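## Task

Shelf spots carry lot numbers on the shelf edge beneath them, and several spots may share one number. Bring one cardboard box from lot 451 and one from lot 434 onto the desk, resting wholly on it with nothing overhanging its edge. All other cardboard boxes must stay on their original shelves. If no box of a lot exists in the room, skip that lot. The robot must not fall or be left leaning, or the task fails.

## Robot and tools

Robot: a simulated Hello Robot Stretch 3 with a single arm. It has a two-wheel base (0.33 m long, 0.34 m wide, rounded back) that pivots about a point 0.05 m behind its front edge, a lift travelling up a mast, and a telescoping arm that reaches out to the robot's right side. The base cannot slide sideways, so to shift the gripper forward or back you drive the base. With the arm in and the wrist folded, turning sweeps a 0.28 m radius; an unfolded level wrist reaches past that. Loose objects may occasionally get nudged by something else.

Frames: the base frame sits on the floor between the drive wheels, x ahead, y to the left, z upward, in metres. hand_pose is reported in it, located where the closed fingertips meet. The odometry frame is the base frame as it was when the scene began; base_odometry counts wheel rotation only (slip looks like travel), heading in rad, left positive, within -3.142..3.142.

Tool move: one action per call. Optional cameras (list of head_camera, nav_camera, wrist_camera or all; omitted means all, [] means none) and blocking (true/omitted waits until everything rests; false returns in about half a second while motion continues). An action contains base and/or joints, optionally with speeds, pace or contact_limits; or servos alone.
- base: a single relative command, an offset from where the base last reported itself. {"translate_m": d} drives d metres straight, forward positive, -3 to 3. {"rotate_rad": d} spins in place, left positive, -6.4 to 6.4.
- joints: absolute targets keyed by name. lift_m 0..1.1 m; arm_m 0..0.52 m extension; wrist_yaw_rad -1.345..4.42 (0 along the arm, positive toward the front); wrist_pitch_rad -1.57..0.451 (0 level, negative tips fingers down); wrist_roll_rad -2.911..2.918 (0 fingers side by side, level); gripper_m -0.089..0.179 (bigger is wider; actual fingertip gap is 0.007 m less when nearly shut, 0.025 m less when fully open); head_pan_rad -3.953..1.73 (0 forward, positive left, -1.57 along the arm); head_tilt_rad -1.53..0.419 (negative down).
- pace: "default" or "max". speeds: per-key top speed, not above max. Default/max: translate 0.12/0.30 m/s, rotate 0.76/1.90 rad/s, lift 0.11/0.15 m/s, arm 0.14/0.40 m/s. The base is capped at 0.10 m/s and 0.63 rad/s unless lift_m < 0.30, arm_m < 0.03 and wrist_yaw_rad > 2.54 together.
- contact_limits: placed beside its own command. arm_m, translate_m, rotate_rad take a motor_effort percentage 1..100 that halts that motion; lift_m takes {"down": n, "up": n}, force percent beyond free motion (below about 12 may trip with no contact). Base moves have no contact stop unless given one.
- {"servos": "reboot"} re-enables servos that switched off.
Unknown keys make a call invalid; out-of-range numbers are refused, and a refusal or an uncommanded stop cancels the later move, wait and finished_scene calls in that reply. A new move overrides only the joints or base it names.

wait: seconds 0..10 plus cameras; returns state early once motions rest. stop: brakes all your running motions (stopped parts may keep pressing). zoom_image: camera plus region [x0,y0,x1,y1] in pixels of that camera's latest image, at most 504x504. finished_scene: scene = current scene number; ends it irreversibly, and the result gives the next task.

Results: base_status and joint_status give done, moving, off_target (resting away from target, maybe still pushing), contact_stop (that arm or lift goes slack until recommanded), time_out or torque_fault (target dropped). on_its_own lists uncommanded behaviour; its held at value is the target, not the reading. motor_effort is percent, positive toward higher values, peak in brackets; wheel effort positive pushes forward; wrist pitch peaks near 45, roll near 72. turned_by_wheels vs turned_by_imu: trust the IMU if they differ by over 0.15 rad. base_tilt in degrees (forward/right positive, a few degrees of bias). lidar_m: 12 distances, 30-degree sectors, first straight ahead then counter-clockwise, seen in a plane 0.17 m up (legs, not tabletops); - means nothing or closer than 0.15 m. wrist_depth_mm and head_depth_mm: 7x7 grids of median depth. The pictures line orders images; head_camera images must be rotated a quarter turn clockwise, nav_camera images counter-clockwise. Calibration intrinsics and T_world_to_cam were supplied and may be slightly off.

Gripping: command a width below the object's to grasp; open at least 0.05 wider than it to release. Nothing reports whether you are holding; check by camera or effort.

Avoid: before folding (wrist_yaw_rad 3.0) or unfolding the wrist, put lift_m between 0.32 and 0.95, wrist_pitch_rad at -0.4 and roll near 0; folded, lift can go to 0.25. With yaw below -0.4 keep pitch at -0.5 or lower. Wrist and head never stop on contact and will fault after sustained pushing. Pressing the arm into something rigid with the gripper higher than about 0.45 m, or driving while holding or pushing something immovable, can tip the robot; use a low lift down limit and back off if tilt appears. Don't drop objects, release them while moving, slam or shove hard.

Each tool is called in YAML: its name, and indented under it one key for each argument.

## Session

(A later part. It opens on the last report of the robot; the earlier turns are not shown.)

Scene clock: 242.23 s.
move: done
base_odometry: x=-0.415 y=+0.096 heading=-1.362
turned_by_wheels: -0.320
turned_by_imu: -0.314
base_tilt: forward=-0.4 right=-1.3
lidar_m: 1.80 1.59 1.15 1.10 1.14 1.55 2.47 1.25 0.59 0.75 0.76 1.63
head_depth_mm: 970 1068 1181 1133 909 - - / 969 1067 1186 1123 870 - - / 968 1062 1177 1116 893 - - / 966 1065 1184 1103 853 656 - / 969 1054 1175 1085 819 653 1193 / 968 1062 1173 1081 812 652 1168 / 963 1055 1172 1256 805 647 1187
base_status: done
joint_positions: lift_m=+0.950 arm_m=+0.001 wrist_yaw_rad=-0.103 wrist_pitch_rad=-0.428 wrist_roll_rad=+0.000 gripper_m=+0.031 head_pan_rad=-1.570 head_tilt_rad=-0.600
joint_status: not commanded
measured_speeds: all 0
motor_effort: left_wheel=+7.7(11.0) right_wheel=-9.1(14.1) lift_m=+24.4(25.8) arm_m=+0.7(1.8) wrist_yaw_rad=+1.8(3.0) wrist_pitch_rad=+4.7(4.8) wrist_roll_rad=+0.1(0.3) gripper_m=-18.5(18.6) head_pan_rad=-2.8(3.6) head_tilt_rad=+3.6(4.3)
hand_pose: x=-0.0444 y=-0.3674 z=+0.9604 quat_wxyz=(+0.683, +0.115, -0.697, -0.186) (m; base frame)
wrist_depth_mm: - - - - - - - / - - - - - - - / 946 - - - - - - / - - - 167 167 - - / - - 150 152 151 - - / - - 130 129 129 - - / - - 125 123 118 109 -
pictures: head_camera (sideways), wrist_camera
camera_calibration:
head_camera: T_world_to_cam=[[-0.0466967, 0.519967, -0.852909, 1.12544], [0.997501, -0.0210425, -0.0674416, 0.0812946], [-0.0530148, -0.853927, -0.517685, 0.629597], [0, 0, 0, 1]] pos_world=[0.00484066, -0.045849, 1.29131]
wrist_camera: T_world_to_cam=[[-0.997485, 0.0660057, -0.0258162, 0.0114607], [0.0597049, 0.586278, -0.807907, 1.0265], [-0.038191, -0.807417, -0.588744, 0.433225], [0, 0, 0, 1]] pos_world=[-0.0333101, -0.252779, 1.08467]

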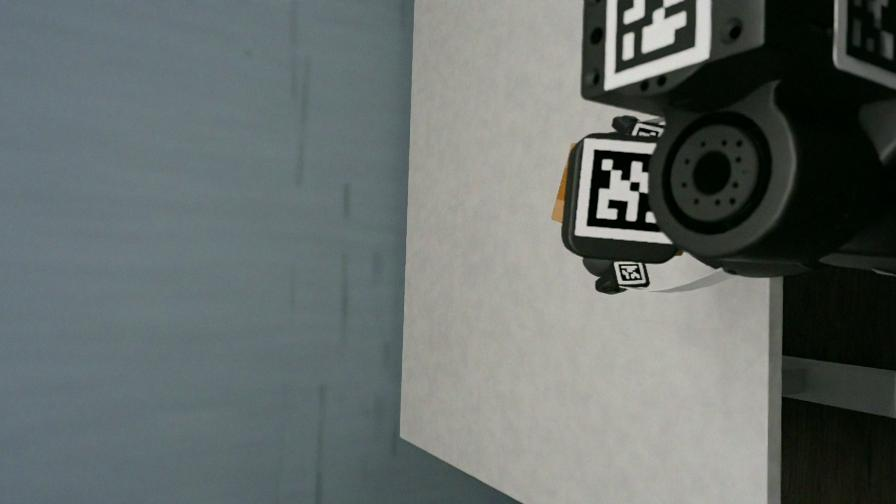

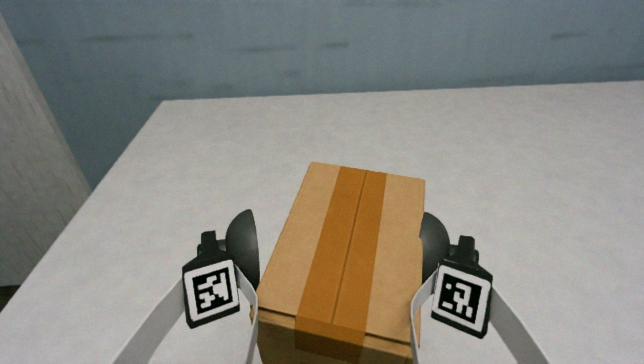

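move:
  joints: {"arm_m":0.22,"wrist_pitch_rad":-0.52}
  cameras: []

move:
  joints: {"lift_m":0.785}
  contact_limits: {"lift_m":{"down":15}}
  cameras: ["wrist_camera"]

move:
  joints: {"lift_m":0.73}
  contact_limits: {"lift_m":{"down":14}}
  speeds: {"lift_m":0.03}
  cameras: ["wrist_camera"]

Scene clock: 259.77 s.
move: done
base_odometry: x=-0.415 y=+0.096 heading=-1.362
turned_by_wheels: +0.000
turned_by_imu: +0.000
base_tilt: forward=-0.4 right=-1.2
lidar_m: 1.80 1.58 1.15 1.10 1.14 1.55 2.47 1.26 0.59 0.75 0.76 1.63
head_depth_mm: 973 1065 1174 283 786 668 1197 / 967 1063 1134 330 804 666 1160 / 969 1070 1125 335 774 662 1201 / 968 1060 1158 358 769 659 1205 / 965 1059 1177 1091 816 653 1193 / 966 1056 1178 1082 810 650 1164 / 968 1061 1174 1249 802 648 1181
base_status: not commanded
joint_positions: lift_m=+0.950 arm_m=+0.220 wrist_yaw_rad=-0.103 wrist_pitch_rad=-0.539 wrist_roll_rad=+0.000 gripper_m=+0.031 head_pan_rad=-1.570 head_tilt_rad=-0.600
joint_status: all done
measured_speeds: all 0
motor_effort: left_wheel=+7.5(8.4) right_wheel=-9.4(10.5) lift_m=+25.8(26.4) arm_m=+12.8(15.1) wrist_yaw_rad=+2.6(3.2) wrist_pitch_rad=+3.0(5.2) wrist_roll_rad=+0.0(0.3) gripper_m=-18.5(18.6) head_pan_rad=-2.5(3.7) head_tilt_rad=+2.9(4.1)
hand_pose: x=-0.0428 y=-0.5714 z=+0.9365 quat_wxyz=(+0.671, +0.153, -0.690, -0.223) (m; base frame)
wrist_depth_mm: - - - - - - - / - - - - - - - / - - - - - - - / - - - 167 167 - - / 481 - 150 152 151 - - / - - 130 129 129 - - / - - 126 123 117 109 -
pictures: none
No camera images: "cameras" was empty.

Scene clock: 262.10 s.
move: done
base_odometry: x=-0.415 y=+0.096 heading=-1.362
turned_by_wheels: +0.000
turned_by_imu: +0.000
base_tilt: forward=-0.3 right=-1.3
lidar_m: 1.80 1.59 1.15 1.10 1.14 1.55 2.47 1.25 0.59 0.75 0.76 1.63
head_depth_mm: 972 1065 1184 1135 845 650 296 / 970 1066 1187 1130 439 361 955 / 969 1057 1180 1119 423 421 1200 / 966 1064 1182 1101 537 509 1202 / 967 1065 1174 1091 816 655 1194 / 966 1058 1172 1083 813 650 1163 / 961 1061 1177 1257 806 646 1185
base_status: not commanded
joint_positions: lift_m=+0.785 arm_m=+0.220 wrist_yaw_rad=-0.103 wrist_pitch_rad=-0.540 wrist_roll_rad=+0.000 gripper_m=+0.031 head_pan_rad=-1.570 head_tilt_rad=-0.600
joint_status: all done
measured_speeds: all 0
motor_effort: left_wheel=+7.5(8.2) right_wheel=-10.1(10.8) lift_m=+23.5(27.4) arm_m=+9.8(13.0) wrist_yaw_rad=+1.4(3.2) wrist_pitch_rad=+3.1(3.3) wrist_roll_rad=-0.1(0.3) gripper_m=-17.5(18.8) head_pan_rad=-2.5(3.5) head_tilt_rad=+3.1(3.9)
contact_limits: lift_m down 15 (down: maximum 72; up: maximum 65)
hand_pose: x=-0.0428 y=-0.5713 z=+0.7714 quat_wxyz=(+0.671, +0.154, -0.690, -0.224) (m; base frame)
wrist_depth_mm: - - - - - - - / - - - - - - - / - - - - - - - / - - - 166 167 - - / - - 150 152 151 - - / - - 130 129 129 - - / - - 126 123 118 108 -
pictures: wrist_camera
camera_calibration:
wrist_camera: T_world_to_cam=[[-0.997166, 0.0691288, -0.0296947, 0.0263898], [0.068546, 0.672029, -0.737346, 0.98814], [-0.0310161, -0.737291, -0.674863, 0.264153], [0, 0, 0, 1]] pos_world=[-0.033225, -0.471125, 0.907651]

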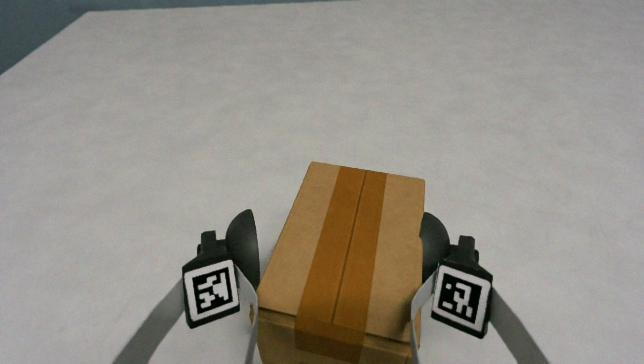

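Scene clock: 264.63 s.
move: contact_stop
base_odometry: x=-0.415 y=+0.096 heading=-1.362
turned_by_wheels: +0.000
turned_by_imu: +0.000
base_tilt: forward=-0.4 right=-1.3
lidar_m: 1.81 1.58 1.15 1.10 1.14 1.55 2.47 1.26 0.59 0.75 0.76 1.63
head_depth_mm: 969 1069 1192 1134 843 669 335 / 970 1067 1191 1122 839 397 335 / 970 1060 1184 1115 831 439 1204 / 966 1062 1181 1103 729 464 1200 / 966 1059 1179 1089 820 655 1196 / 965 1060 1174 1075 812 651 1169 / 962 1060 1170 1252 807 648 1183
base_status: not commanded
joint_positions: lift_m=+0.744 arm_m=+0.220 wrist_yaw_rad=-0.103 wrist_pitch_rad=-0.434 wrist_roll_rad=-0.012 gripper_m=+0.031 head_pan_rad=-1.570 head_tilt_rad=-0.600
joint_status: lift_m contact_stop (moved -0.041 of -0.055)
measured_speeds: translate_m=+0.000 rotate_rad=+0.000 lift_m=+0.004 arm_m=+0.000 wrist_yaw_rad=+0.000 wrist_pitch_rad=-0.024 wrist_roll_rad=+0.000 head_pan_rad=+0.000 head_tilt_rad=+0.000
on_its_own: lift_m is slack since a contact_stop (your +0.730 is given up); wrist_pitch_rad is at rest, and its effort (-16.1) is outside its rest range (-8 to +12)
motor_effort: left_wheel=+5.0(8.1) right_wheel=-4.3(10.3) lift_m=+22.3(25.9) arm_m=+6.5(10.1) wrist_yaw_rad=+1.8(3.3) wrist_pitch_rad=-16.1(21.0) wrist_roll_rad=+3.9(4.1) gripper_m=-18.1(18.7) head_pan_rad=-2.6(3.6) head_tilt_rad=+2.8(3.7)
contact_limits: lift_m down 14 (down: maximum 72; up: maximum 65)
hand_pose: x=-0.0443 y=-0.5861 z=+0.7530 quat_wxyz=(+0.686, +0.118, -0.693, -0.187) (m; base frame)
wrist_depth_mm: - - - - - - - / - - - - - - - / - - - - - - - / - - - 173 172 - - / - - 150 155 150 - - / - - 132 129 129 - - / - - 124 122 116 109 -
pictures: wrist_camera
camera_calibration:
wrist_camera: T_world_to_cam=[[-0.998004, 0.0612578, -0.0153714, 0.00989108], [0.0487263, 0.591974, -0.804482, 0.987484], [-0.0401813, -0.803625, -0.593777, 0.140471], [0, 0, 0, 1]] pos_world=[-0.0326008, -0.472285, 0.877974]

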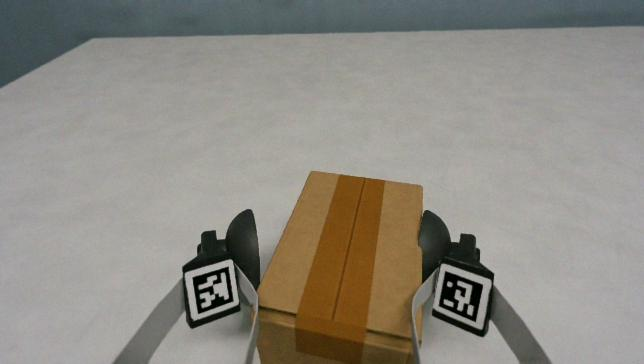

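move:
  joints: {"lift_m":0.752}
  cameras: []

move:
  joints: {"gripper_m":0.15}
  cameras: ["wrist_camera"]

move:
  joints: {"lift_m":0.9}
  pace: "max"
  cameras: ["wrist_camera"]

move:
  joints: {"arm_m":0.0,"gripper_m":0.04}
  pace: "max"
  cameras: []

move:
  joints: {"wrist_yaw_rad":3.0,"wrist_pitch_rad":-0.4}
  cameras: ["head_camera"]

Scene clock: 274.30 s.
move: done
base_odometry: x=-0.415 y=+0.096 heading=-1.362
turned_by_wheels: +0.000
turned_by_imu: +0.000
base_tilt: forward=-0.3 right=-1.2
lidar_m: 1.80 1.58 1.15 1.10 1.14 1.55 2.47 1.26 0.59 0.75 0.76 1.63
head_depth_mm: 977 1073 1183 1142 841 670 329 / 972 1065 1184 1126 833 389 329 / 970 1062 1182 1108 750 434 1203 / 963 1063 1171 1099 695 462 1205 / 963 1057 1182 1093 819 655 1192 / 964 1059 1177 1077 810 651 1160 / 963 1056 1168 1252 807 647 1188
base_status: not commanded
joint_positions: lift_m=+0.752 arm_m=+0.220 wrist_yaw_rad=-0.103 wrist_pitch_rad=-0.472 wrist_roll_rad=-0.012 gripper_m=+0.031 head_pan_rad=-1.570 head_tilt_rad=-0.600
joint_status: all done
measured_speeds: all 0
on_its_own: wrist_pitch_rad is at rest, and its effort (-9.2) is outside its rest range (-8 to +12)
motor_effort: left_wheel=+5.0(5.4) right_wheel=-4.1(5.0) lift_m=+17.5(24.9) arm_m=-5.9(6.7) wrist_yaw_rad=+2.0(2.3) wrist_pitch_rad=-9.2(9.7) wrist_roll_rad=+4.0(4.1) gripper_m=-17.9(18.3) head_pan_rad=-3.0(3.0) head_tilt_rad=+2.5(3.2)
hand_pose: x=-0.0438 y=-0.5810 z=+0.7527 quat_wxyz=(+0.682, +0.131, -0.691, -0.200) (m; base frame)
wrist_depth_mm: - - - - - - - / - - - - - - - / - - - - - - - / - - - 163 168 - - / - - 150 146 146 - - / - - 132 128 128 - - / - - 126 124 118 109 -
pictures: none
No camera images: "cameras" was empty.

Scene clock: 276.03 s.
move: done
base_odometry: x=-0.415 y=+0.096 heading=-1.362
turned_by_wheels: +0.000
turned_by_imu: +0.000
base_tilt: forward=-0.4 right=-1.3
lidar_m: 1.81 1.59 1.15 1.10 1.14 1.55 2.47 1.26 0.59 0.75 0.76 1.63
head_depth_mm: 975 1065 1188 1137 842 670 329 / 971 1060 1182 1121 834 389 330 / 970 1066 1179 1114 712 433 1214 / 964 1064 1184 1100 791 459 1195 / 965 1062 1174 1087 819 652 1191 / 967 1057 1178 1086 812 649 1161 / 961 1056 1175 1252 805 646 1185
base_status: not commanded
joint_positions: lift_m=+0.752 arm_m=+0.220 wrist_yaw_rad=-0.103 wrist_pitch_rad=-0.531 wrist_roll_rad=-0.005 gripper_m=+0.150 head_pan_rad=-1.570 head_tilt_rad=-0.600
joint_status: all done
measured_speeds: all 0
motor_effort: left_wheel=+4.8(5.5) right_wheel=-3.8(5.2) lift_m=+29.4(30.8) arm_m=-8.3(8.7) wrist_yaw_rad=+2.0(2.9) wrist_pitch_rad=+1.5(9.4) wrist_roll_rad=+1.7(4.1) gripper_m=+0.7(82.2) head_pan_rad=-2.4(3.4) head_tilt_rad=+2.7(3.4)
hand_pose: x=-0.0429 y=-0.5726 z=+0.7402 quat_wxyz=(+0.674, +0.151, -0.689, -0.220) (m; base frame)
wrist_depth_mm: - - - - - - - / - - - - - - - / - - - 178 - - - / - - - 155 160 - - / - 146 - 130 137 140 - / - 125 - 125 119 124 - / - 119 - 141 133 - 111
pictures: wrist_camera
camera_calibration:
wrist_camera: T_world_to_cam=[[-0.997481, 0.0663629, -0.0250388, 0.0203661], [0.0629618, 0.665875, -0.743402, 0.966863], [-0.0326616, -0.743106, -0.668376, 0.23395], [0, 0, 0, 1]] pos_world=[-0.0329194, -0.471312, 0.875644]

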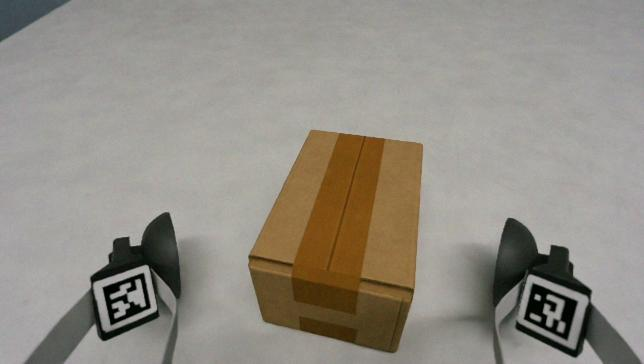

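Scene clock: 277.80 s.
move: done
base_odometry: x=-0.415 y=+0.096 heading=-1.362
turned_by_wheels: +0.000
turned_by_imu: +0.000
base_tilt: forward=-0.3 right=-1.3
lidar_m: 1.81 1.59 1.15 1.10 1.14 1.55 2.47 1.26 0.59 0.75 0.76 1.63
head_depth_mm: 975 1066 1189 1131 293 648 1216 / 969 1067 1182 365 361 666 1160 / 966 1063 1178 360 366 661 1203 / 967 1063 1179 1007 388 658 1204 / 964 1066 1181 1084 814 655 1191 / 966 1058 1179 1079 813 650 1158 / 967 1056 1174 1250 805 647 1184
base_status: not commanded
joint_positions: lift_m=+0.900 arm_m=+0.220 wrist_yaw_rad=-0.103 wrist_pitch_rad=-0.532 wrist_roll_rad=-0.005 gripper_m=+0.150 head_pan_rad=-1.570 head_tilt_rad=-0.600
joint_status: all done
measured_speeds: all 0
motor_effort: left_wheel=+4.5(5.2) right_wheel=-3.8(4.8) lift_m=+30.2(33.6) arm_m=-10.2(10.7) wrist_yaw_rad=+2.1(3.3) wrist_pitch_rad=+1.8(1.9) wrist_roll_rad=+1.7(1.8) gripper_m=+0.7(1.0) head_pan_rad=-2.7(3.3) head_tilt_rad=+3.0(3.2)
hand_pose: x=-0.0429 y=-0.5724 z=+0.8879 quat_wxyz=(+0.674, +0.152, -0.689, -0.221) (m; base frame)
wrist_depth_mm: - - - - - - - / - - - - - - - / - - - - - - - / - - - - - - - / - 146 - - - 140 - / - 125 - - - 124 - / - 119 - 251 - - 111
pictures: wrist_camera
camera_calibration:
wrist_camera: T_world_to_cam=[[-0.997478, 0.0663926, -0.0250812, 0.0241203], [0.0630618, 0.666978, -0.742404, 1.07625], [-0.0325615, -0.742113, -0.669483, 0.33448], [0, 0, 0, 1]] pos_world=[-0.0329196, -0.471214, 1.02354]

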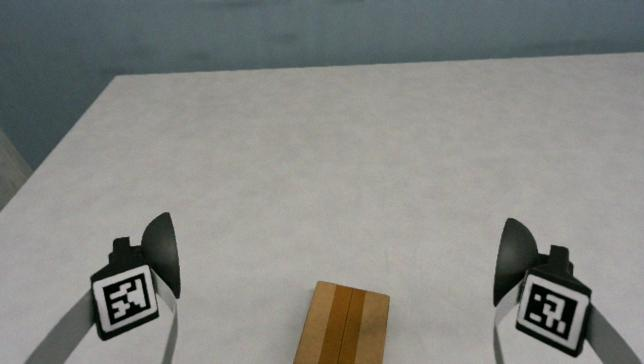

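Scene clock: 279.57 s.
move: done
base_odometry: x=-0.415 y=+0.096 heading=-1.362
turned_by_wheels: +0.000
turned_by_imu: +0.000
base_tilt: forward=-0.4 right=-1.2
lidar_m: 1.80 1.58 1.15 1.10 1.14 1.55 2.47 1.25 0.59 0.75 0.76 1.63
head_depth_mm: 977 1063 1181 1137 840 711 - / 972 1065 1186 1125 836 706 - / 971 1067 1178 1108 829 290 - / 967 1060 1174 1104 820 291 362 / 963 1060 1170 1089 817 653 1196 / 963 1061 1177 1081 811 651 1167 / 965 1056 1173 1248 806 646 1190
base_status: not commanded
joint_positions: lift_m=+0.900 arm_m=+0.001 wrist_yaw_rad=-0.103 wrist_pitch_rad=-0.533 wrist_roll_rad=-0.005 gripper_m=+0.040 head_pan_rad=-1.570 head_tilt_rad=-0.600
joint_status: all done
measured_speeds: all 0
motor_effort: left_wheel=+4.7(5.1) right_wheel=-4.6(4.9) lift_m=+29.8(31.1) arm_m=-13.5(15.3) wrist_yaw_rad=+3.2(3.2) wrist_pitch_rad=+1.9(2.1) wrist_roll_rad=+1.7(1.8) gripper_m=+0.1(80.6) head_pan_rad=-3.0(3.3) head_tilt_rad=+2.2(3.1)
hand_pose: x=-0.0429 y=-0.3529 z=+0.8877 quat_wxyz=(+0.674, +0.152, -0.689, -0.221) (m; base frame)
wrist_depth_mm: - - - - - - - / - - - - - - - / - - - - - - - / - - - 396 - - - / - - - - 152 - - / - - 125 - 127 - - / - - 130 964 954 981 -
pictures: none
No camera images: "cameras" was empty.

Scene clock: 282.13 s.
move: done
base_odometry: x=-0.415 y=+0.096 heading=-1.362
turned_by_wheels: +0.000
turned_by_imu: +0.000
base_tilt: forward=-0.2 right=-1.2
lidar_m: 1.80 1.58 1.15 1.10 1.14 1.55 2.47 1.26 0.59 0.75 0.76 1.63
head_depth_mm: 976 1067 1185 1133 842 710 - / 965 1067 1184 1126 835 704 - / 967 1062 1186 1117 831 662 - / 965 1064 1178 1098 820 660 - / 965 1056 1171 1089 818 672 - / 962 1062 1179 1080 814 652 1221 / 962 1061 1173 1247 806 647 1192
base_status: not commanded
joint_positions: lift_m=+0.900 arm_m=+0.001 wrist_yaw_rad=+2.997 wrist_pitch_rad=-0.421 wrist_roll_rad=-0.005 gripper_m=+0.040 head_pan_rad=-1.570 head_tilt_rad=-0.600
joint_status: all done
measured_speeds: all 0
motor_effort: left_wheel=+4.8(5.0) right_wheel=-4.2(5.1) lift_m=+26.6(29.9) arm_m=-9.2(13.4) wrist_yaw_rad=+3.7(5.0) wrist_pitch_rad=+3.2(5.4) wrist_roll_rad=+1.6(1.9) gripper_m=+0.5(0.9) head_pan_rad=-2.5(3.1) head_tilt_rad=+2.9(3.2)
hand_pose: x=+0.0111 y=+0.0762 z=+0.9121 quat_wxyz=(+0.197, +0.698, +0.098, +0.681) (m; base frame)
wrist_depth_mm: - 137 - - - - - / - 148 - - - - - / - 162 - - - - - / - 187 - - - - - / - - 203 - - - - / - - 127 - 129 - - / - - 263 - - - -
pictures: head_camera (sideways)
camera_calibration:
head_camera: T_world_to_cam=[[-0.0466967, 0.519967, -0.852909, 1.12544], [0.997501, -0.0210425, -0.0674416, 0.0812946], [-0.0530148, -0.853927, -0.517685, 0.629597], [0, 0, 0, 1]] pos_world=[0.00484066, -0.045849, 1.29131]

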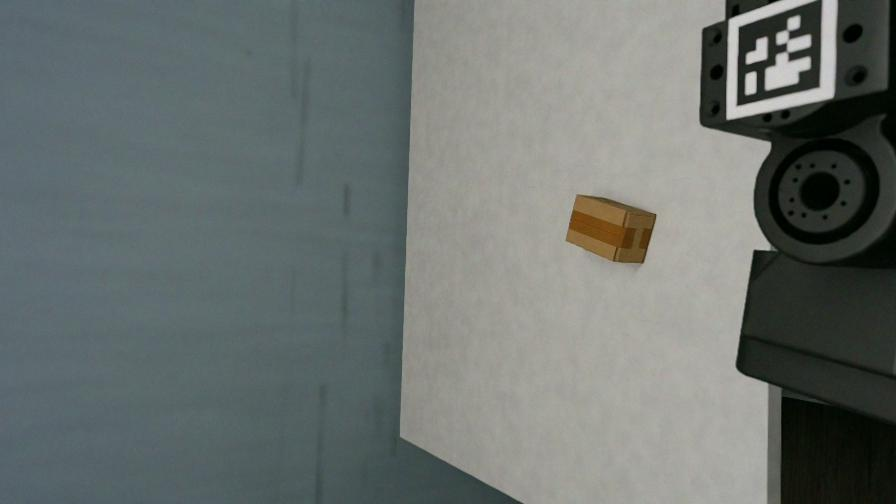

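move:
  base: {"rotate_rad":-0.44}
  joints: {"lift_m":0.27}
  pace: "max"
  cameras: []

move:
  base: {"translate_m":-1.98}
  pace: "max"
  cameras: []

move:
  base: {"rotate_rad":-1.14}
  joints: {"head_pan_rad":1.57,"head_tilt_rad":-0.4}
  pace: "max"
  cameras: ["nav_camera"]

Scene clock: 297.23 s.
move: done
base_odometry: x=-0.415 y=+0.096 heading=-1.801
turned_by_wheels: -0.440
turned_by_imu: -0.432
base_tilt: forward=-0.4 right=-1.3
lidar_m: 1.79 1.80 1.45 1.12 1.11 1.17 1.71 2.47 1.25 0.59 0.75 1.26
head_depth_mm: 1250 1401 1559 1133 846 1469 1242 / 1190 1324 1476 1124 833 1414 1242 / 1125 1247 1383 1113 828 725 1230 / 1074 1184 1310 1102 820 695 1175 / 1026 1120 1240 1091 811 654 1198 / 980 1075 1179 1074 811 651 1186 / 942 1022 1123 1064 806 646 1128
base_status: done
joint_positions: lift_m=+0.270 arm_m=+0.001 wrist_yaw_rad=+2.997 wrist_pitch_rad=-0.419 wrist_roll_rad=-0.005 gripper_m=+0.040 head_pan_rad=-1.570 head_tilt_rad=-0.600
joint_status: all done
measured_speeds: all 0
motor_effort: left_wheel=+8.4(12.1) right_wheel=-9.4(13.8) lift_m=+25.4(27.1) arm_m=-2.9(5.3) wrist_yaw_rad=+1.8(3.3) wrist_pitch_rad=+3.0(3.4) wrist_roll_rad=+1.8(1.9) gripper_m=+0.7(1.0) head_pan_rad=-2.4(3.2) head_tilt_rad=+1.9(3.3)
hand_pose: x=+0.0111 y=+0.0764 z=+0.2825 quat_wxyz=(+0.197, +0.698, +0.097, +0.681) (m; base frame)
wrist_depth_mm: - 137 - - - - - / - 147 - - - - - / 850 162 841 881 873 849 856 / 707 188 635 686 690 682 679 / 583 557 203 559 550 569 557 / 493 490 126 288 130 481 480 / 262 268 247 259 403 425 421
pictures: none
No camera images: "cameras" was empty.

Scene clock: 305.27 s.
move: done
base_odometry: x=+0.037 y=+2.024 heading=-1.801
turned_by_wheels: +0.000
turned_by_imu: -0.002
base_tilt: forward=-0.3 right=-1.4
lidar_m: 2.50 0.78 0.41 0.49 1.74 0.93 0.72 0.70 0.74 1.09 2.03 1.73
head_depth_mm: 839 878 921 975 1028 1093 1155 / 954 1009 1070 1138 1216 1317 1239 / 1119 1186 1278 1378 1499 1449 1232 / 1335 1443 1587 1723 1769 1478 1230 / 1685 1843 2040 2215 1825 1455 1221 / 1712 1863 2036 2197 1798 1457 1221 / 1627 1775 1966 2116 1802 1445 1219
base_status: done
joint_positions: lift_m=+0.270 arm_m=+0.001 wrist_yaw_rad=+2.997 wrist_pitch_rad=-0.419 wrist_roll_rad=-0.005 gripper_m=+0.040 head_pan_rad=-1.570 head_tilt_rad=-0.600
joint_status: not commanded
measured_speeds: all 0
motor_effort: left_wheel=-3.3(13.1) right_wheel=-3.1(16.7) lift_m=+26.5(30.9) arm_m=+0.8(3.2) wrist_yaw_rad=+2.0(3.7) wrist_pitch_rad=+3.0(3.2) wrist_roll_rad=+1.9(1.9) gripper_m=+0.2(1.0) head_pan_rad=-2.6(3.2) head_tilt_rad=+2.5(3.0)
hand_pose: x=+0.0110 y=+0.0765 z=+0.2825 quat_wxyz=(+0.196, +0.698, +0.097, +0.681) (m; base frame)
wrist_depth_mm: - 137 - - - - - / - 148 - - - - - / 903 162 831 829 499 - 810 / 700 187 641 692 549 658 681 / 577 560 203 546 549 567 561 / 500 492 126 289 129 485 482 / 263 266 246 257 406 425 422
pictures: none
No camera images: "cameras" was empty.

Scene clock: 307.93 s.
move: done
base_odometry: x=+0.037 y=+2.024 heading=-2.941
turned_by_wheels: -1.140
turned_by_imu: -1.119
base_tilt: forward=-0.3 right=-1.3
lidar_m: 2.03 1.73 2.33 1.02 0.41 0.45 1.72 1.00 0.73 0.70 0.73 0.99
head_depth_mm: 3337 3596 3793 3678 2478 1809 1428 / 3374 3481 3844 3693 2450 1797 1426 / 3405 3596 3768 3751 2436 1800 1423 / 3349 3621 3752 3651 2421 1780 1411 / 2897 2402 2574 2754 2277 1784 1404 / 1146 1179 1208 1248 1287 1341 1329 / 768 779 794 808 827 846 871
base_status: done
joint_positions: lift_m=+0.270 arm_m=+0.001 wrist_yaw_rad=+2.997 wrist_pitch_rad=-0.419 wrist_roll_rad=-0.005 gripper_m=+0.040 head_pan_rad=+1.578 head_tilt_rad=-0.395
joint_status: all done
measured_speeds: translate_m=+0.000 rotate_rad=+0.000 lift_m=+0.000 arm_m=+0.000 wrist_yaw_rad=+0.000 wrist_pitch_rad=+0.000 wrist_roll_rad=+0.000 head_pan_rad=-0.024 head_tilt_rad=+0.000
motor_effort: left_wheel=+5.6(14.7) right_wheel=-8.8(14.9) lift_m=+29.7(31.3) arm_m=-9.1(9.1) wrist_yaw_rad=+1.4(3.0) wrist_pitch_rad=+3.0(3.1) wrist_roll_rad=+1.7(1.9) gripper_m=+0.5(0.9) head_pan_rad=-3.0(5.9) head_tilt_rad=-2.8(8.5)
hand_pose: x=+0.0110 y=+0.0765 z=+0.2825 quat_wxyz=(+0.196, +0.698, +0.097, +0.681) (m; base frame)
wrist_depth_mm: 352 137 - - - - - / 366 148 - - - - - / - 162 836 862 864 874 863 / - 182 640 688 691 687 680 / - 210 203 554 544 568 564 / 477 492 127 289 129 479 481 / 262 267 246 259 404 421 419
pictures: nav_camera (sideways)
camera_calibration:
nav_camera: T_world_to_cam=[[-0.0196577, 0.360461, 0.932567, -1.1705], [0.999663, 0.0229277, 0.0122099, 0.0281768], [-0.0169804, 0.932492, -0.36079, 0.422921], [0, 0, 0, 1]] pos_world=[-0.0439953, 0.0269045, 1.24381]

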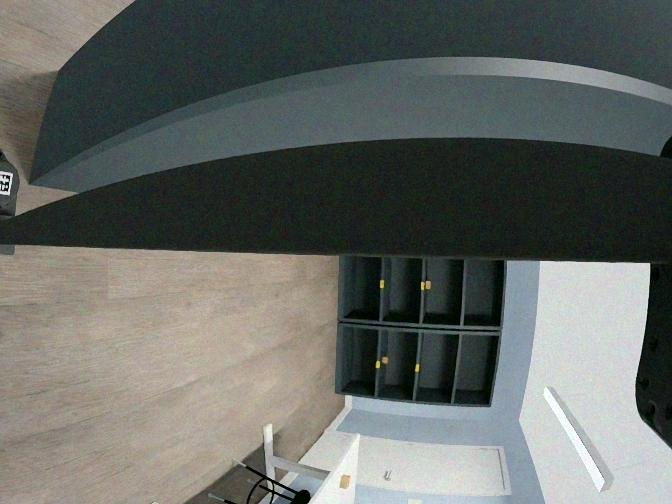

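move:
  base: {"translate_m":-1.2}
  pace: "max"
  cameras: []

move:
  base: {"rotate_rad":1.59}
  joints: {"head_pan_rad":-0.7,"head_tilt_rad":-0.35}
  pace: "max"
  cameras: ["nav_camera","head_camera"]

Scene clock: 326.87 s.
move: done
base_odometry: x=+1.213 y=+2.263 heading=-2.941
turned_by_wheels: +0.000
turned_by_imu: -0.001
base_tilt: forward=-0.4 right=-1.4
lidar_m: 2.69 0.57 1.28 2.09 0.76 0.55 0.53 0.55 0.73 0.70 0.73 1.00
head_depth_mm: 1801 1869 1633 1251 1318 1433 1349 / 2036 1947 2042 2150 2190 1697 1418 / 3435 3613 3750 3191 2377 1776 1414 / 3393 3640 3809 3733 2399 1758 1403 / 3400 3646 3823 3676 2385 1769 1393 / 2428 2471 2538 2611 2235 1749 1393 / 1605 1620 1639 1672 1699 1622 1393
base_status: done
joint_positions: lift_m=+0.270 arm_m=+0.001 wrist_yaw_rad=+2.997 wrist_pitch_rad=-0.419 wrist_roll_rad=-0.005 gripper_m=+0.040 head_pan_rad=+1.570 head_tilt_rad=-0.400
joint_status: not commanded
measured_speeds: all 0
motor_effort: left_wheel=+1.5(13.9) right_wheel=-9.5(14.8) lift_m=+24.2(27.9) arm_m=-11.4(13.3) wrist_yaw_rad=+1.3(3.4) wrist_pitch_rad=+2.9(3.1) wrist_roll_rad=+1.8(1.8) gripper_m=+0.5(1.0) head_pan_rad=-2.8(3.8) head_tilt_rad=-3.1(4.5)
hand_pose: x=+0.0110 y=+0.0765 z=+0.2825 quat_wxyz=(+0.196, +0.698, +0.097, +0.681) (m; base frame)
wrist_depth_mm: - 137 - - - - - / - 147 - - - - - / 744 162 851 875 867 812 - / 688 187 641 687 682 677 613 / 578 557 203 549 548 558 544 / 492 489 127 288 129 486 482 / 262 267 246 257 404 420 420
pictures: none
No camera images: "cameras" was empty.

Scene clock: 329.23 s.
move: done
base_odometry: x=+1.213 y=+2.263 heading=-1.351
turned_by_wheels: +1.590
turned_by_imu: +1.558
base_tilt: forward=-0.2 right=-1.3
lidar_m: 2.09 0.76 0.55 0.53 0.55 0.73 0.71 0.73 1.00 2.70 0.57 1.28
head_depth_mm: 454 481 521 574 643 728 835 / 943 782 1053 549 583 625 676 / 1054 1015 1171 1096 732 1125 851 / 1185 1059 1316 986 1337 1089 898 / 1228 1108 1357 1060 1466 1079 1332 / 1125 1164 1253 1248 1383 1256 1365 / 1051 1096 1166 1239 1319 1437 1435
base_status: done
joint_positions: lift_m=+0.270 arm_m=+0.001 wrist_yaw_rad=+2.997 wrist_pitch_rad=-0.419 wrist_roll_rad=-0.005 gripper_m=+0.040 head_pan_rad=-0.708 head_tilt_rad=-0.350
joint_status: all done
measured_speeds: translate_m=+0.000 rotate_rad=+0.000 lift_m=+0.000 arm_m=+0.000 wrist_yaw_rad=+0.000 wrist_pitch_rad=+0.000 wrist_roll_rad=+0.000 head_pan_rad=+0.024 head_tilt_rad=+0.000
motor_effort: left_wheel=-5.9(14.9) right_wheel=+8.0(14.2) lift_m=+24.9(25.2) arm_m=-12.2(13.3) wrist_yaw_rad=+1.9(2.9) wrist_pitch_rad=+2.9(3.1) wrist_roll_rad=+1.6(1.9) gripper_m=+0.0(1.1) head_pan_rad=+3.1(4.7) head_tilt_rad=+5.5(7.4)
hand_pose: x=+0.0110 y=+0.0765 z=+0.2825 quat_wxyz=(+0.196, +0.698, +0.097, +0.681) (m; base frame)
wrist_depth_mm: 496 137 515 528 534 546 - / 531 148 174 - - - - / - 162 170 - - - - / - 183 190 660 656 661 675 / 583 550 202 555 548 567 564 / 497 495 127 287 129 481 481 / 261 268 246 257 404 423 416
pictures: head_camera (sideways), nav_camera (sideways)
camera_calibration:
head_camera: T_world_to_cam=[[-0.252865, 0.155643, -0.9549, 1.25981], [0.677541, 0.733039, -0.0599376, 0.0735559], [0.69065, -0.66214, -0.290815, 0.329904], [0, 0, 0, 1]] pos_world=[0.0408784, -0.031558, 1.30335]
nav_camera: T_world_to_cam=[[0.252842, -0.194076, 0.947843, -1.19214], [-0.638878, -0.769199, 0.0129258, 0.0372578], [0.726571, -0.608824, -0.318477, 0.363257], [0, 0, 0, 1]] pos_world=[0.0612926, 0.018453, 1.24516]

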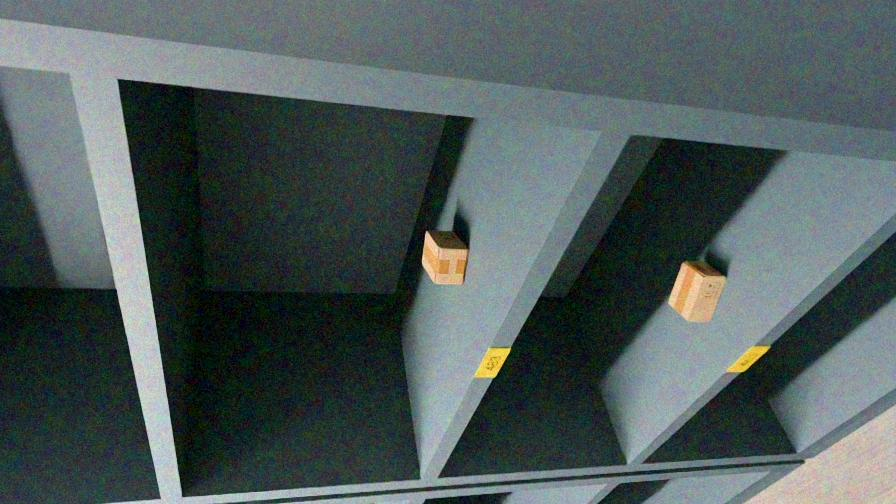

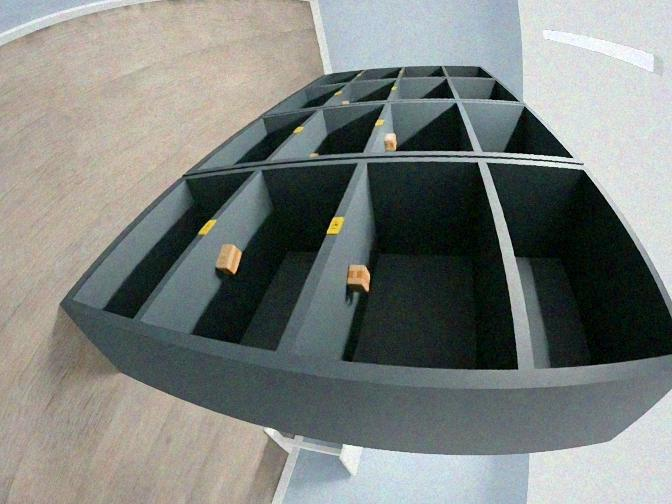

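zoom_image:
  camera: "head_camera"
  region: [462, 334, 522, 394]

zoom_image:
  camera: "head_camera"
  region: [718, 330, 778, 390]

zoom_image:
  camera: "nav_camera"
  region: [270, 60, 420, 180]

Scaled by 8.400 from the camera's 896x504 image, which has a finer 1280x720 frame.

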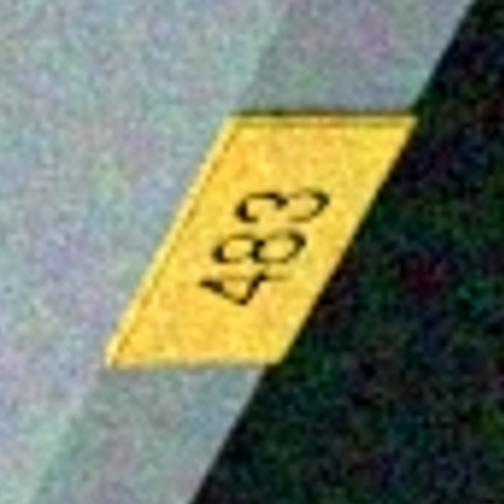

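Scaled by 8.400 from the camera's 896x504 image, which has a finer 1280x720 frame.

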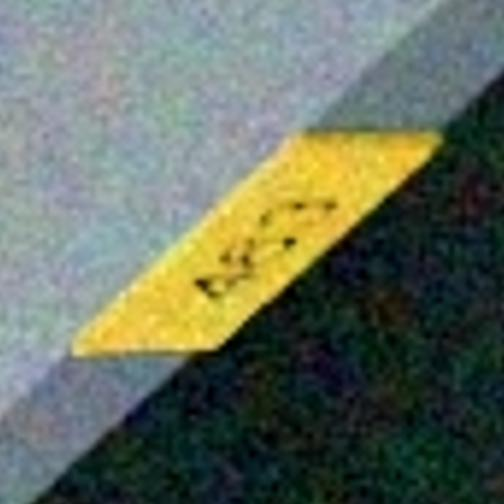

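Scaled by 3.360 from the camera's 672x504 image, which has a finer 792x594 frame.

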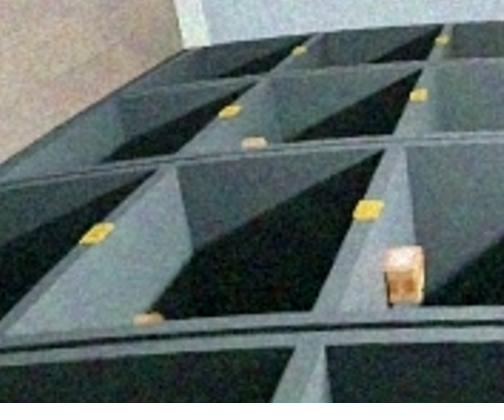

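move:
  base: {"translate_m":1.35}
  joints: {"head_pan_rad":-1.35,"head_tilt_rad":-0.45}
  pace: "max"
  cameras: ["head_camera","nav_camera"]

zoom_image:
  camera: "head_camera"
  region: [250, 0, 754, 504]

Scene clock: 351.93 s.
move: done
base_odometry: x=+1.507 y=+0.946 heading=-1.351
turned_by_wheels: +0.000
turned_by_imu: +0.001
base_tilt: forward=-0.3 right=-1.1
lidar_m: 1.81 0.76 0.55 0.53 0.55 0.75 2.04 1.10 0.49 0.48 0.96 0.91
head_depth_mm: 506 584 487 451 487 535 584 / 585 797 855 769 550 687 613 / 600 815 877 814 568 1000 806 / 614 832 898 804 568 997 802 / 631 848 918 795 590 992 797 / 648 872 938 785 588 954 795 / 667 893 964 684 612 979 793
base_status: done
joint_positions: lift_m=+0.270 arm_m=+0.001 wrist_yaw_rad=+2.997 wrist_pitch_rad=-0.419 wrist_roll_rad=-0.005 gripper_m=+0.040 head_pan_rad=-1.350 head_tilt_rad=-0.450
joint_status: all done
measured_speeds: all 0
motor_effort: left_wheel=-1.0(10.4) right_wheel=+9.7(17.5) lift_m=+28.2(28.5) arm_m=-4.6(10.2) wrist_yaw_rad=+3.1(3.1) wrist_pitch_rad=+2.9(3.1) wrist_roll_rad=+1.6(1.9) gripper_m=+0.2(1.0) head_pan_rad=+3.2(4.8) head_tilt_rad=-4.0(6.2)
hand_pose: x=+0.0110 y=+0.0765 z=+0.2825 quat_wxyz=(+0.196, +0.698, +0.097, +0.681) (m; base frame)
wrist_depth_mm: 494 138 522 535 533 540 - / 531 148 173 - - - - / - 162 169 - - - - / - 182 189 661 664 652 683 / 578 556 203 550 552 567 564 / 492 501 127 287 129 488 483 / 263 267 247 259 403 423 423
pictures: head_camera (sideways), nav_camera (sideways)
camera_calibration:
head_camera: T_world_to_cam=[[-0.12992, 0.367398, -0.920945, 1.21469], [0.980197, 0.187589, -0.0634434, 0.0762638], [0.14945, -0.910949, -0.384494, 0.45509], [0, 0, 0, 1]] pos_world=[0.0150468, -0.0460185, 1.29848]
nav_camera: T_world_to_cam=[[0.106687, -0.397413, 0.911417, -1.14369], [-0.971976, -0.234804, 0.0113923, 0.0412833], [0.209477, -0.887091, -0.411327, 0.487236], [0, 0, 0, 1]] pos_world=[0.0600784, -0.0126005, 1.24232]

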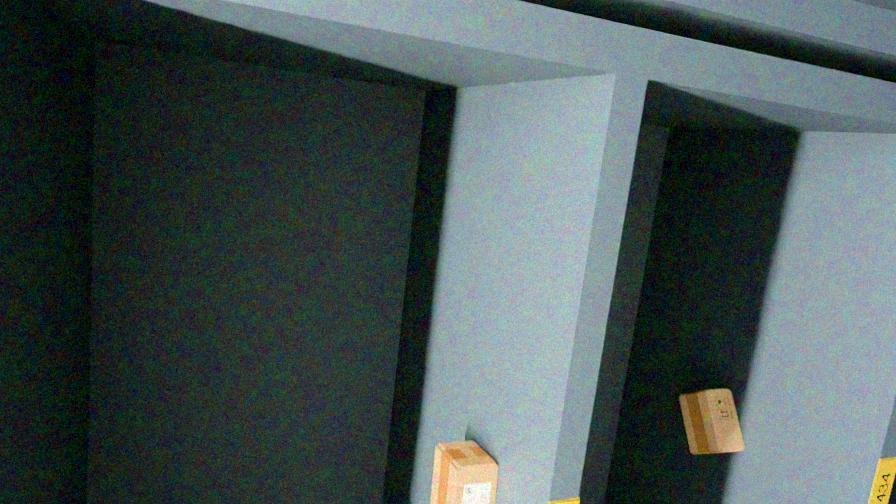

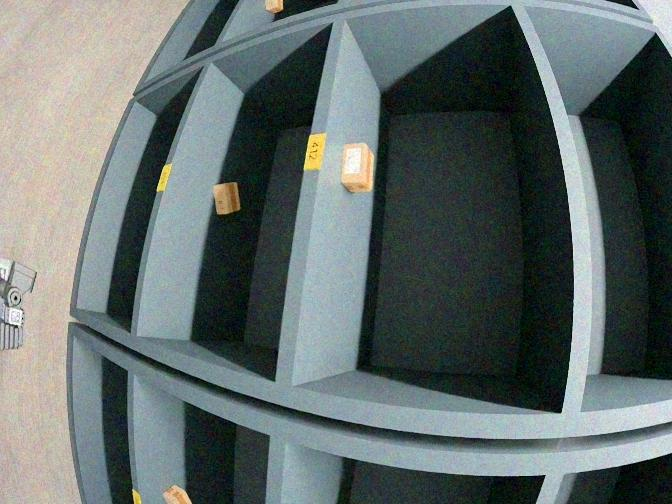

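Scaled by 1.000.

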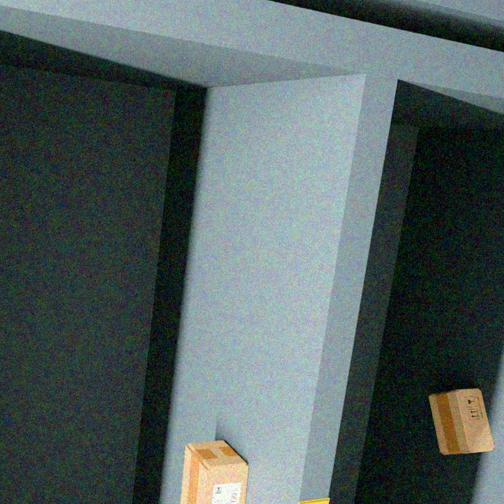

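zoom_image:
  camera: "head_camera"
  region: [846, 454, 896, 504]

zoom_image:
  camera: "nav_camera"
  region: [140, 150, 200, 210]

Scaled by 10.080 from the camera's 896x504 image, which has a finer 1280x720 frame.

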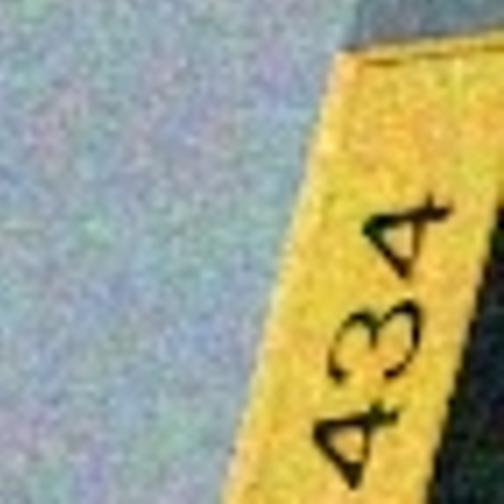

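Scaled by 8.400 from the camera's 672x504 image, which has a finer 792x594 frame.

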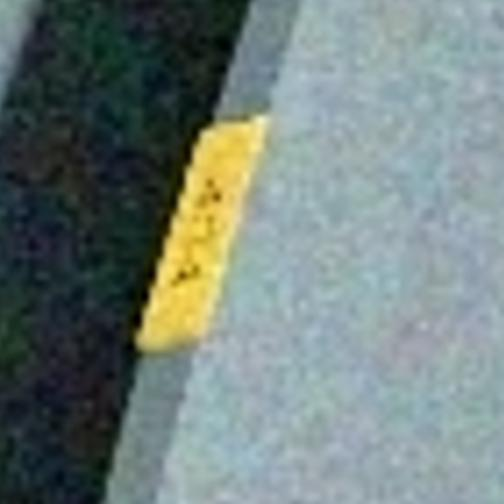

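move:
  base: {"translate_m":0.37}
  joints: {"head_pan_rad":-1.57,"head_tilt_rad":-0.75,"lift_m":0.575}
  cameras: ["head_camera"]

move:
  joints: {"wrist_yaw_rad":0.0,"gripper_m":0.179,"wrist_pitch_rad":-0.45}
  cameras: ["wrist_camera"]

Scene clock: 374.90 s.
move: done
base_odometry: x=+1.588 y=+0.585 heading=-1.352
turned_by_wheels: +0.000
turned_by_imu: +0.000
base_tilt: forward=-0.3 right=-1.3
lidar_m: 2.10 0.76 0.55 0.53 0.55 0.75 2.08 0.68 0.63 0.92 0.63 0.67
head_depth_mm: 758 838 637 1057 961 973 1119 / 757 829 629 1109 954 1184 1130 / 760 824 623 1103 942 1180 1125 / 758 823 570 1097 941 1171 1121 / 759 821 577 1083 922 1167 1120 / 759 822 602 1072 930 1159 1111 / 759 811 594 1069 924 1160 1115
base_status: done
joint_positions: lift_m=+0.575 arm_m=+0.001 wrist_yaw_rad=+2.997 wrist_pitch_rad=-0.419 wrist_roll_rad=-0.005 gripper_m=+0.040 head_pan_rad=-1.570 head_tilt_rad=-0.750
joint_status: all done
measured_speeds: all 0
motor_effort: left_wheel=-0.2(8.6) right_wheel=+10.0(14.1) lift_m=+27.8(33.7) arm_m=+1.4(3.0) wrist_yaw_rad=+1.4(3.2) wrist_pitch_rad=+3.0(3.1) wrist_roll_rad=+1.7(1.9) gripper_m=+0.3(0.8) head_pan_rad=-3.8(4.6) head_tilt_rad=+3.0(8.2)
hand_pose: x=+0.0110 y=+0.0765 z=+0.5875 quat_wxyz=(+0.196, +0.698, +0.097, +0.681) (m; base frame)
wrist_depth_mm: 501 137 517 535 539 - - / 532 147 172 - - - - / - 161 169 - - - - / - 179 187 - - - - / - - 201 - 151 - - / - - 126 796 127 850 832 / 758 777 263 737 718 743 741
pictures: head_camera (sideways)
camera_calibration:
head_camera: T_world_to_cam=[[-0.0467866, 0.641656, -0.765565, 1.0116], [0.997492, -0.0107394, -0.0699617, 0.0845633], [-0.0531131, -0.766918, -0.639544, 0.78817], [0, 0, 0, 1]] pos_world=[0.0048401, -0.0437278, 1.28443]

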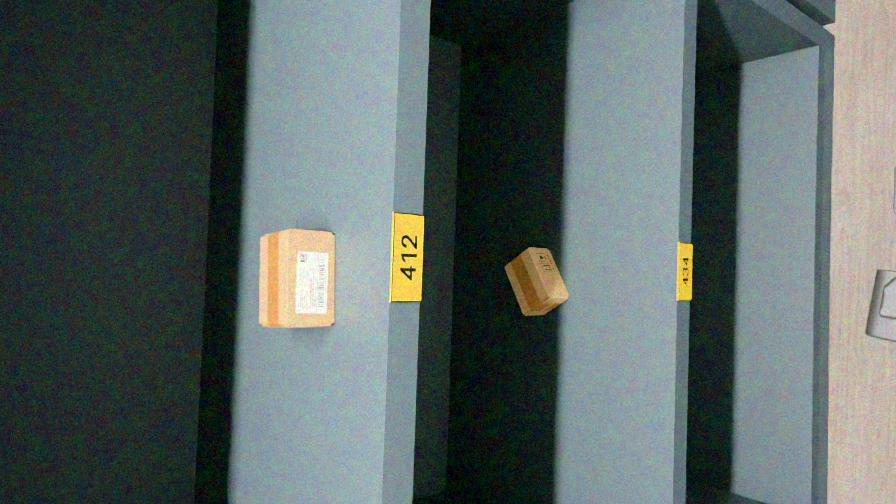

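Scene clock: 377.40 s.
move: done
base_odometry: x=+1.588 y=+0.585 heading=-1.352
turned_by_wheels: +0.000
turned_by_imu: +0.000
base_tilt: forward=-0.4 right=-1.3
lidar_m: 2.10 0.76 0.56 0.53 0.56 0.76 2.08 0.68 0.63 0.92 0.63 0.67
head_depth_mm: 760 841 637 1056 958 970 1121 / 755 828 629 1112 951 1186 1135 / 759 826 624 1101 945 1175 1111 / 761 825 571 1086 937 1171 520 / 758 823 576 1081 929 839 1098 / 756 827 602 1075 929 1164 1112 / 761 816 597 1065 921 1162 1104
base_status: not commanded
joint_positions: lift_m=+0.575 arm_m=+0.001 wrist_yaw_rad=+0.003 wrist_pitch_rad=-0.461 wrist_roll_rad=-0.005 gripper_m=+0.179 head_pan_rad=-1.570 head_tilt_rad=-0.750
joint_status: all done
measured_speeds: all 0
motor_effort: left_wheel=+0.5(0.9) right_wheel=+10.4(10.9) lift_m=+23.4(27.9) arm_m=+3.4(3.6) wrist_yaw_rad=-3.9(6.5) wrist_pitch_rad=+1.7(4.3) wrist_roll_rad=+1.8(1.9) gripper_m=+0.7(84.3) head_pan_rad=-3.4(3.8) head_tilt_rad=+2.7(3.4)
hand_pose: x=-0.0208 y=-0.3643 z=+0.5781 quat_wxyz=(+0.691, +0.163, -0.686, -0.160) (m; base frame)
wrist_depth_mm: 492 - - 428 - - 568 / 460 460 458 423 445 439 438 / 351 348 344 344 342 341 337 / 303 298 292 290 286 285 282 / 478 146 - - - - 287 / - 126 - - - - - / - - - - - - 105
pictures: wrist_camera
camera_calibration:
wrist_camera: T_world_to_cam=[[-0.998906, -0.0409733, -0.0225202, -0.0160369], [-0.00749221, 0.615724, -0.787926, 0.712137], [0.0461501, -0.786896, -0.615358, 0.236199], [0, 0, 0, 1]] pos_world=[-0.0215845, -0.253273, 0.706097]

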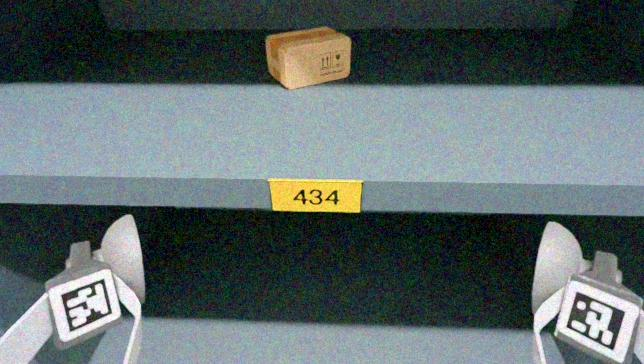

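move:
  base: {"translate_m":-0.058}
  joints: {"wrist_yaw_rad":0.45,"lift_m":0.562}
  cameras: []

move:
  joints: {"arm_m":0.24}
  contact_limits: {"arm_m":30}
  cameras: ["wrist_camera"]

Scene clock: 406.80 s.
move: done
base_odometry: x=+1.575 y=+0.641 heading=-1.351
turned_by_wheels: +0.000
turned_by_imu: +0.000
base_tilt: forward=-0.3 right=-1.1
lidar_m: 2.10 0.76 0.56 0.53 0.55 0.75 2.08 1.32 0.60 0.92 0.66 0.67
head_depth_mm: 758 839 636 915 903 888 1104 / 760 828 630 1110 952 1136 1134 / 758 821 624 1102 947 1180 1133 / 762 822 615 1088 940 844 1107 / 759 826 569 1083 928 1166 1079 / 756 824 576 1075 929 1163 1096 / 760 816 596 1065 922 1157 1111
base_status: done
joint_positions: lift_m=+0.562 arm_m=+0.001 wrist_yaw_rad=+0.447 wrist_pitch_rad=-0.462 wrist_roll_rad=-0.005 gripper_m=+0.179 head_pan_rad=-1.570 head_tilt_rad=-0.750
joint_status: all done
measured_speeds: all 0
motor_effort: left_wheel=-5.1(12.2) right_wheel=-7.5(9.0) lift_m=+23.9(25.3) arm_m=+7.0(7.3) wrist_yaw_rad=+2.2(4.4) wrist_pitch_rad=+1.8(2.0) wrist_roll_rad=+1.8(1.9) gripper_m=+0.6(1.1) head_pan_rad=-2.6(3.7) head_tilt_rad=+3.3(3.4)
hand_pose: x=+0.0730 y=-0.3427 z=+0.5649 quat_wxyz=(+0.709, +0.311, -0.633, -0.005) (m; base frame)
wrist_depth_mm: 400 457 - - 503 398 494 / 476 425 418 414 401 394 405 / - 486 350 328 317 313 309 / - - - 329 276 263 252 / 920 146 810 - - 256 231 / 123 141 - - - - - / 686 698 687 - - - 105
pictures: none
No camera images: "cameras" was empty.

Scene clock: 409.80 s.
move: done
base_odometry: x=+1.575 y=+0.641 heading=-1.351
turned_by_wheels: +0.000
turned_by_imu: +0.000
base_tilt: forward=-0.3 right=-1.2
lidar_m: 2.09 0.76 0.56 0.53 0.55 0.76 2.07 1.31 0.60 0.92 0.67 0.67
head_depth_mm: 761 838 639 912 906 889 1109 / 760 829 630 1111 952 854 481 / 757 825 624 1102 948 577 1106 / 758 825 617 1095 940 632 1122 / 760 825 569 1078 928 1170 1115 / 759 823 577 1075 929 1166 1110 / 761 816 596 1067 923 1155 1107
base_status: not commanded
joint_positions: lift_m=+0.562 arm_m=+0.240 wrist_yaw_rad=+0.447 wrist_pitch_rad=-0.462 wrist_roll_rad=-0.005 gripper_m=+0.179 head_pan_rad=-1.570 head_tilt_rad=-0.750
joint_status: all done
measured_speeds: all 0
motor_effort: left_wheel=-5.2(5.7) right_wheel=-8.0(8.2) lift_m=+27.2(27.7) arm_m=+13.7(15.5) wrist_yaw_rad=+2.3(3.3) wrist_pitch_rad=+1.9(1.9) wrist_roll_rad=+1.7(1.8) gripper_m=+0.8(1.5) head_pan_rad=-3.5(3.6) head_tilt_rad=+2.9(2.9)
contact_limits: arm_m 30 (drawing in: default 31, maximum 55; extending or still: default 40, maximum 69)
hand_pose: x=+0.0730 y=-0.5822 z=+0.5649 quat_wxyz=(+0.709, +0.311, -0.633, -0.005) (m; base frame)
wrist_depth_mm: 378 457 519 - - - - / 385 416 417 412 405 379 359 / 323 321 317 300 221 297 308 / 261 259 257 246 236 252 251 / 218 216 216 215 214 213 211 / - 144 186 185 184 183 182 / 156 164 163 166 162 161 107
pictures: wrist_camera
camera_calibration:
wrist_camera: T_world_to_cam=[[-0.884593, -0.465815, -0.0226063, -0.18721], [-0.271349, 0.55351, -0.787399, 0.819352], [0.379295, -0.690393, -0.61603, 0.0845299], [0, 0, 0, 1]] pos_world=[0.0246635, -0.482366, 0.692997]

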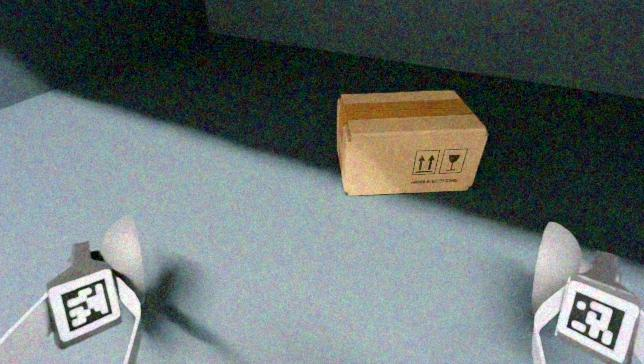

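move:
  joints: {"arm_m":0.35}
  contact_limits: {"arm_m":30}
  cameras: ["wrist_camera"]

Scene clock: 418.93 s.
move: done
base_odometry: x=+1.575 y=+0.641 heading=-1.351
turned_by_wheels: +0.000
turned_by_imu: +0.000
base_tilt: forward=-0.5 right=-1.3
lidar_m: 2.10 0.76 0.56 0.53 0.55 0.76 2.07 1.31 0.60 0.93 0.67 0.67
head_depth_mm: 760 839 637 912 904 887 1100 / 760 833 631 1109 950 852 487 / 756 824 623 1099 682 588 1106 / 760 825 617 1090 718 1174 1129 / 759 825 570 1082 907 1168 1114 / 758 825 577 1079 925 1158 1113 / 756 817 595 1066 920 1163 1107
base_status: not commanded
joint_positions: lift_m=+0.562 arm_m=+0.350 wrist_yaw_rad=+0.447 wrist_pitch_rad=-0.462 wrist_roll_rad=-0.005 gripper_m=+0.179 head_pan_rad=-1.570 head_tilt_rad=-0.750
joint_status: all done
measured_speeds: all 0
motor_effort: left_wheel=-5.0(5.7) right_wheel=-7.5(8.5) lift_m=+30.4(31.6) arm_m=+13.8(15.6) wrist_yaw_rad=+2.8(3.8) wrist_pitch_rad=+1.9(2.0) wrist_roll_rad=+1.8(1.8) gripper_m=+0.6(1.4) head_pan_rad=-3.3(3.3) head_tilt_rad=+2.9(2.9)
contact_limits: arm_m 30 (drawing in: default 31, maximum 55; extending or still: default 40, maximum 69)
hand_pose: x=+0.0730 y=-0.6922 z=+0.5649 quat_wxyz=(+0.709, +0.311, -0.633, -0.005) (m; base frame)
wrist_depth_mm: 378 443 - - - - - / 381 418 392 385 - - - / 320 319 317 315 312 296 289 / 260 259 256 174 244 252 249 / 217 216 203 142 150 211 211 / - 144 175 147 151 182 182 / 156 163 163 162 161 161 107
pictures: wrist_camera
camera_calibration:
wrist_camera: T_world_to_cam=[[-0.88456, -0.465876, -0.0226602, -0.23845], [-0.271339, 0.553491, -0.787415, 0.880238], [0.37938, -0.690367, -0.616007, 0.00858421], [0, 0, 0, 1]] pos_world=[0.0246634, -0.592366, 0.692997]

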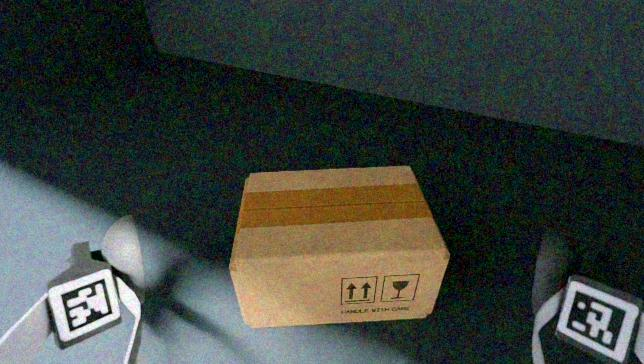

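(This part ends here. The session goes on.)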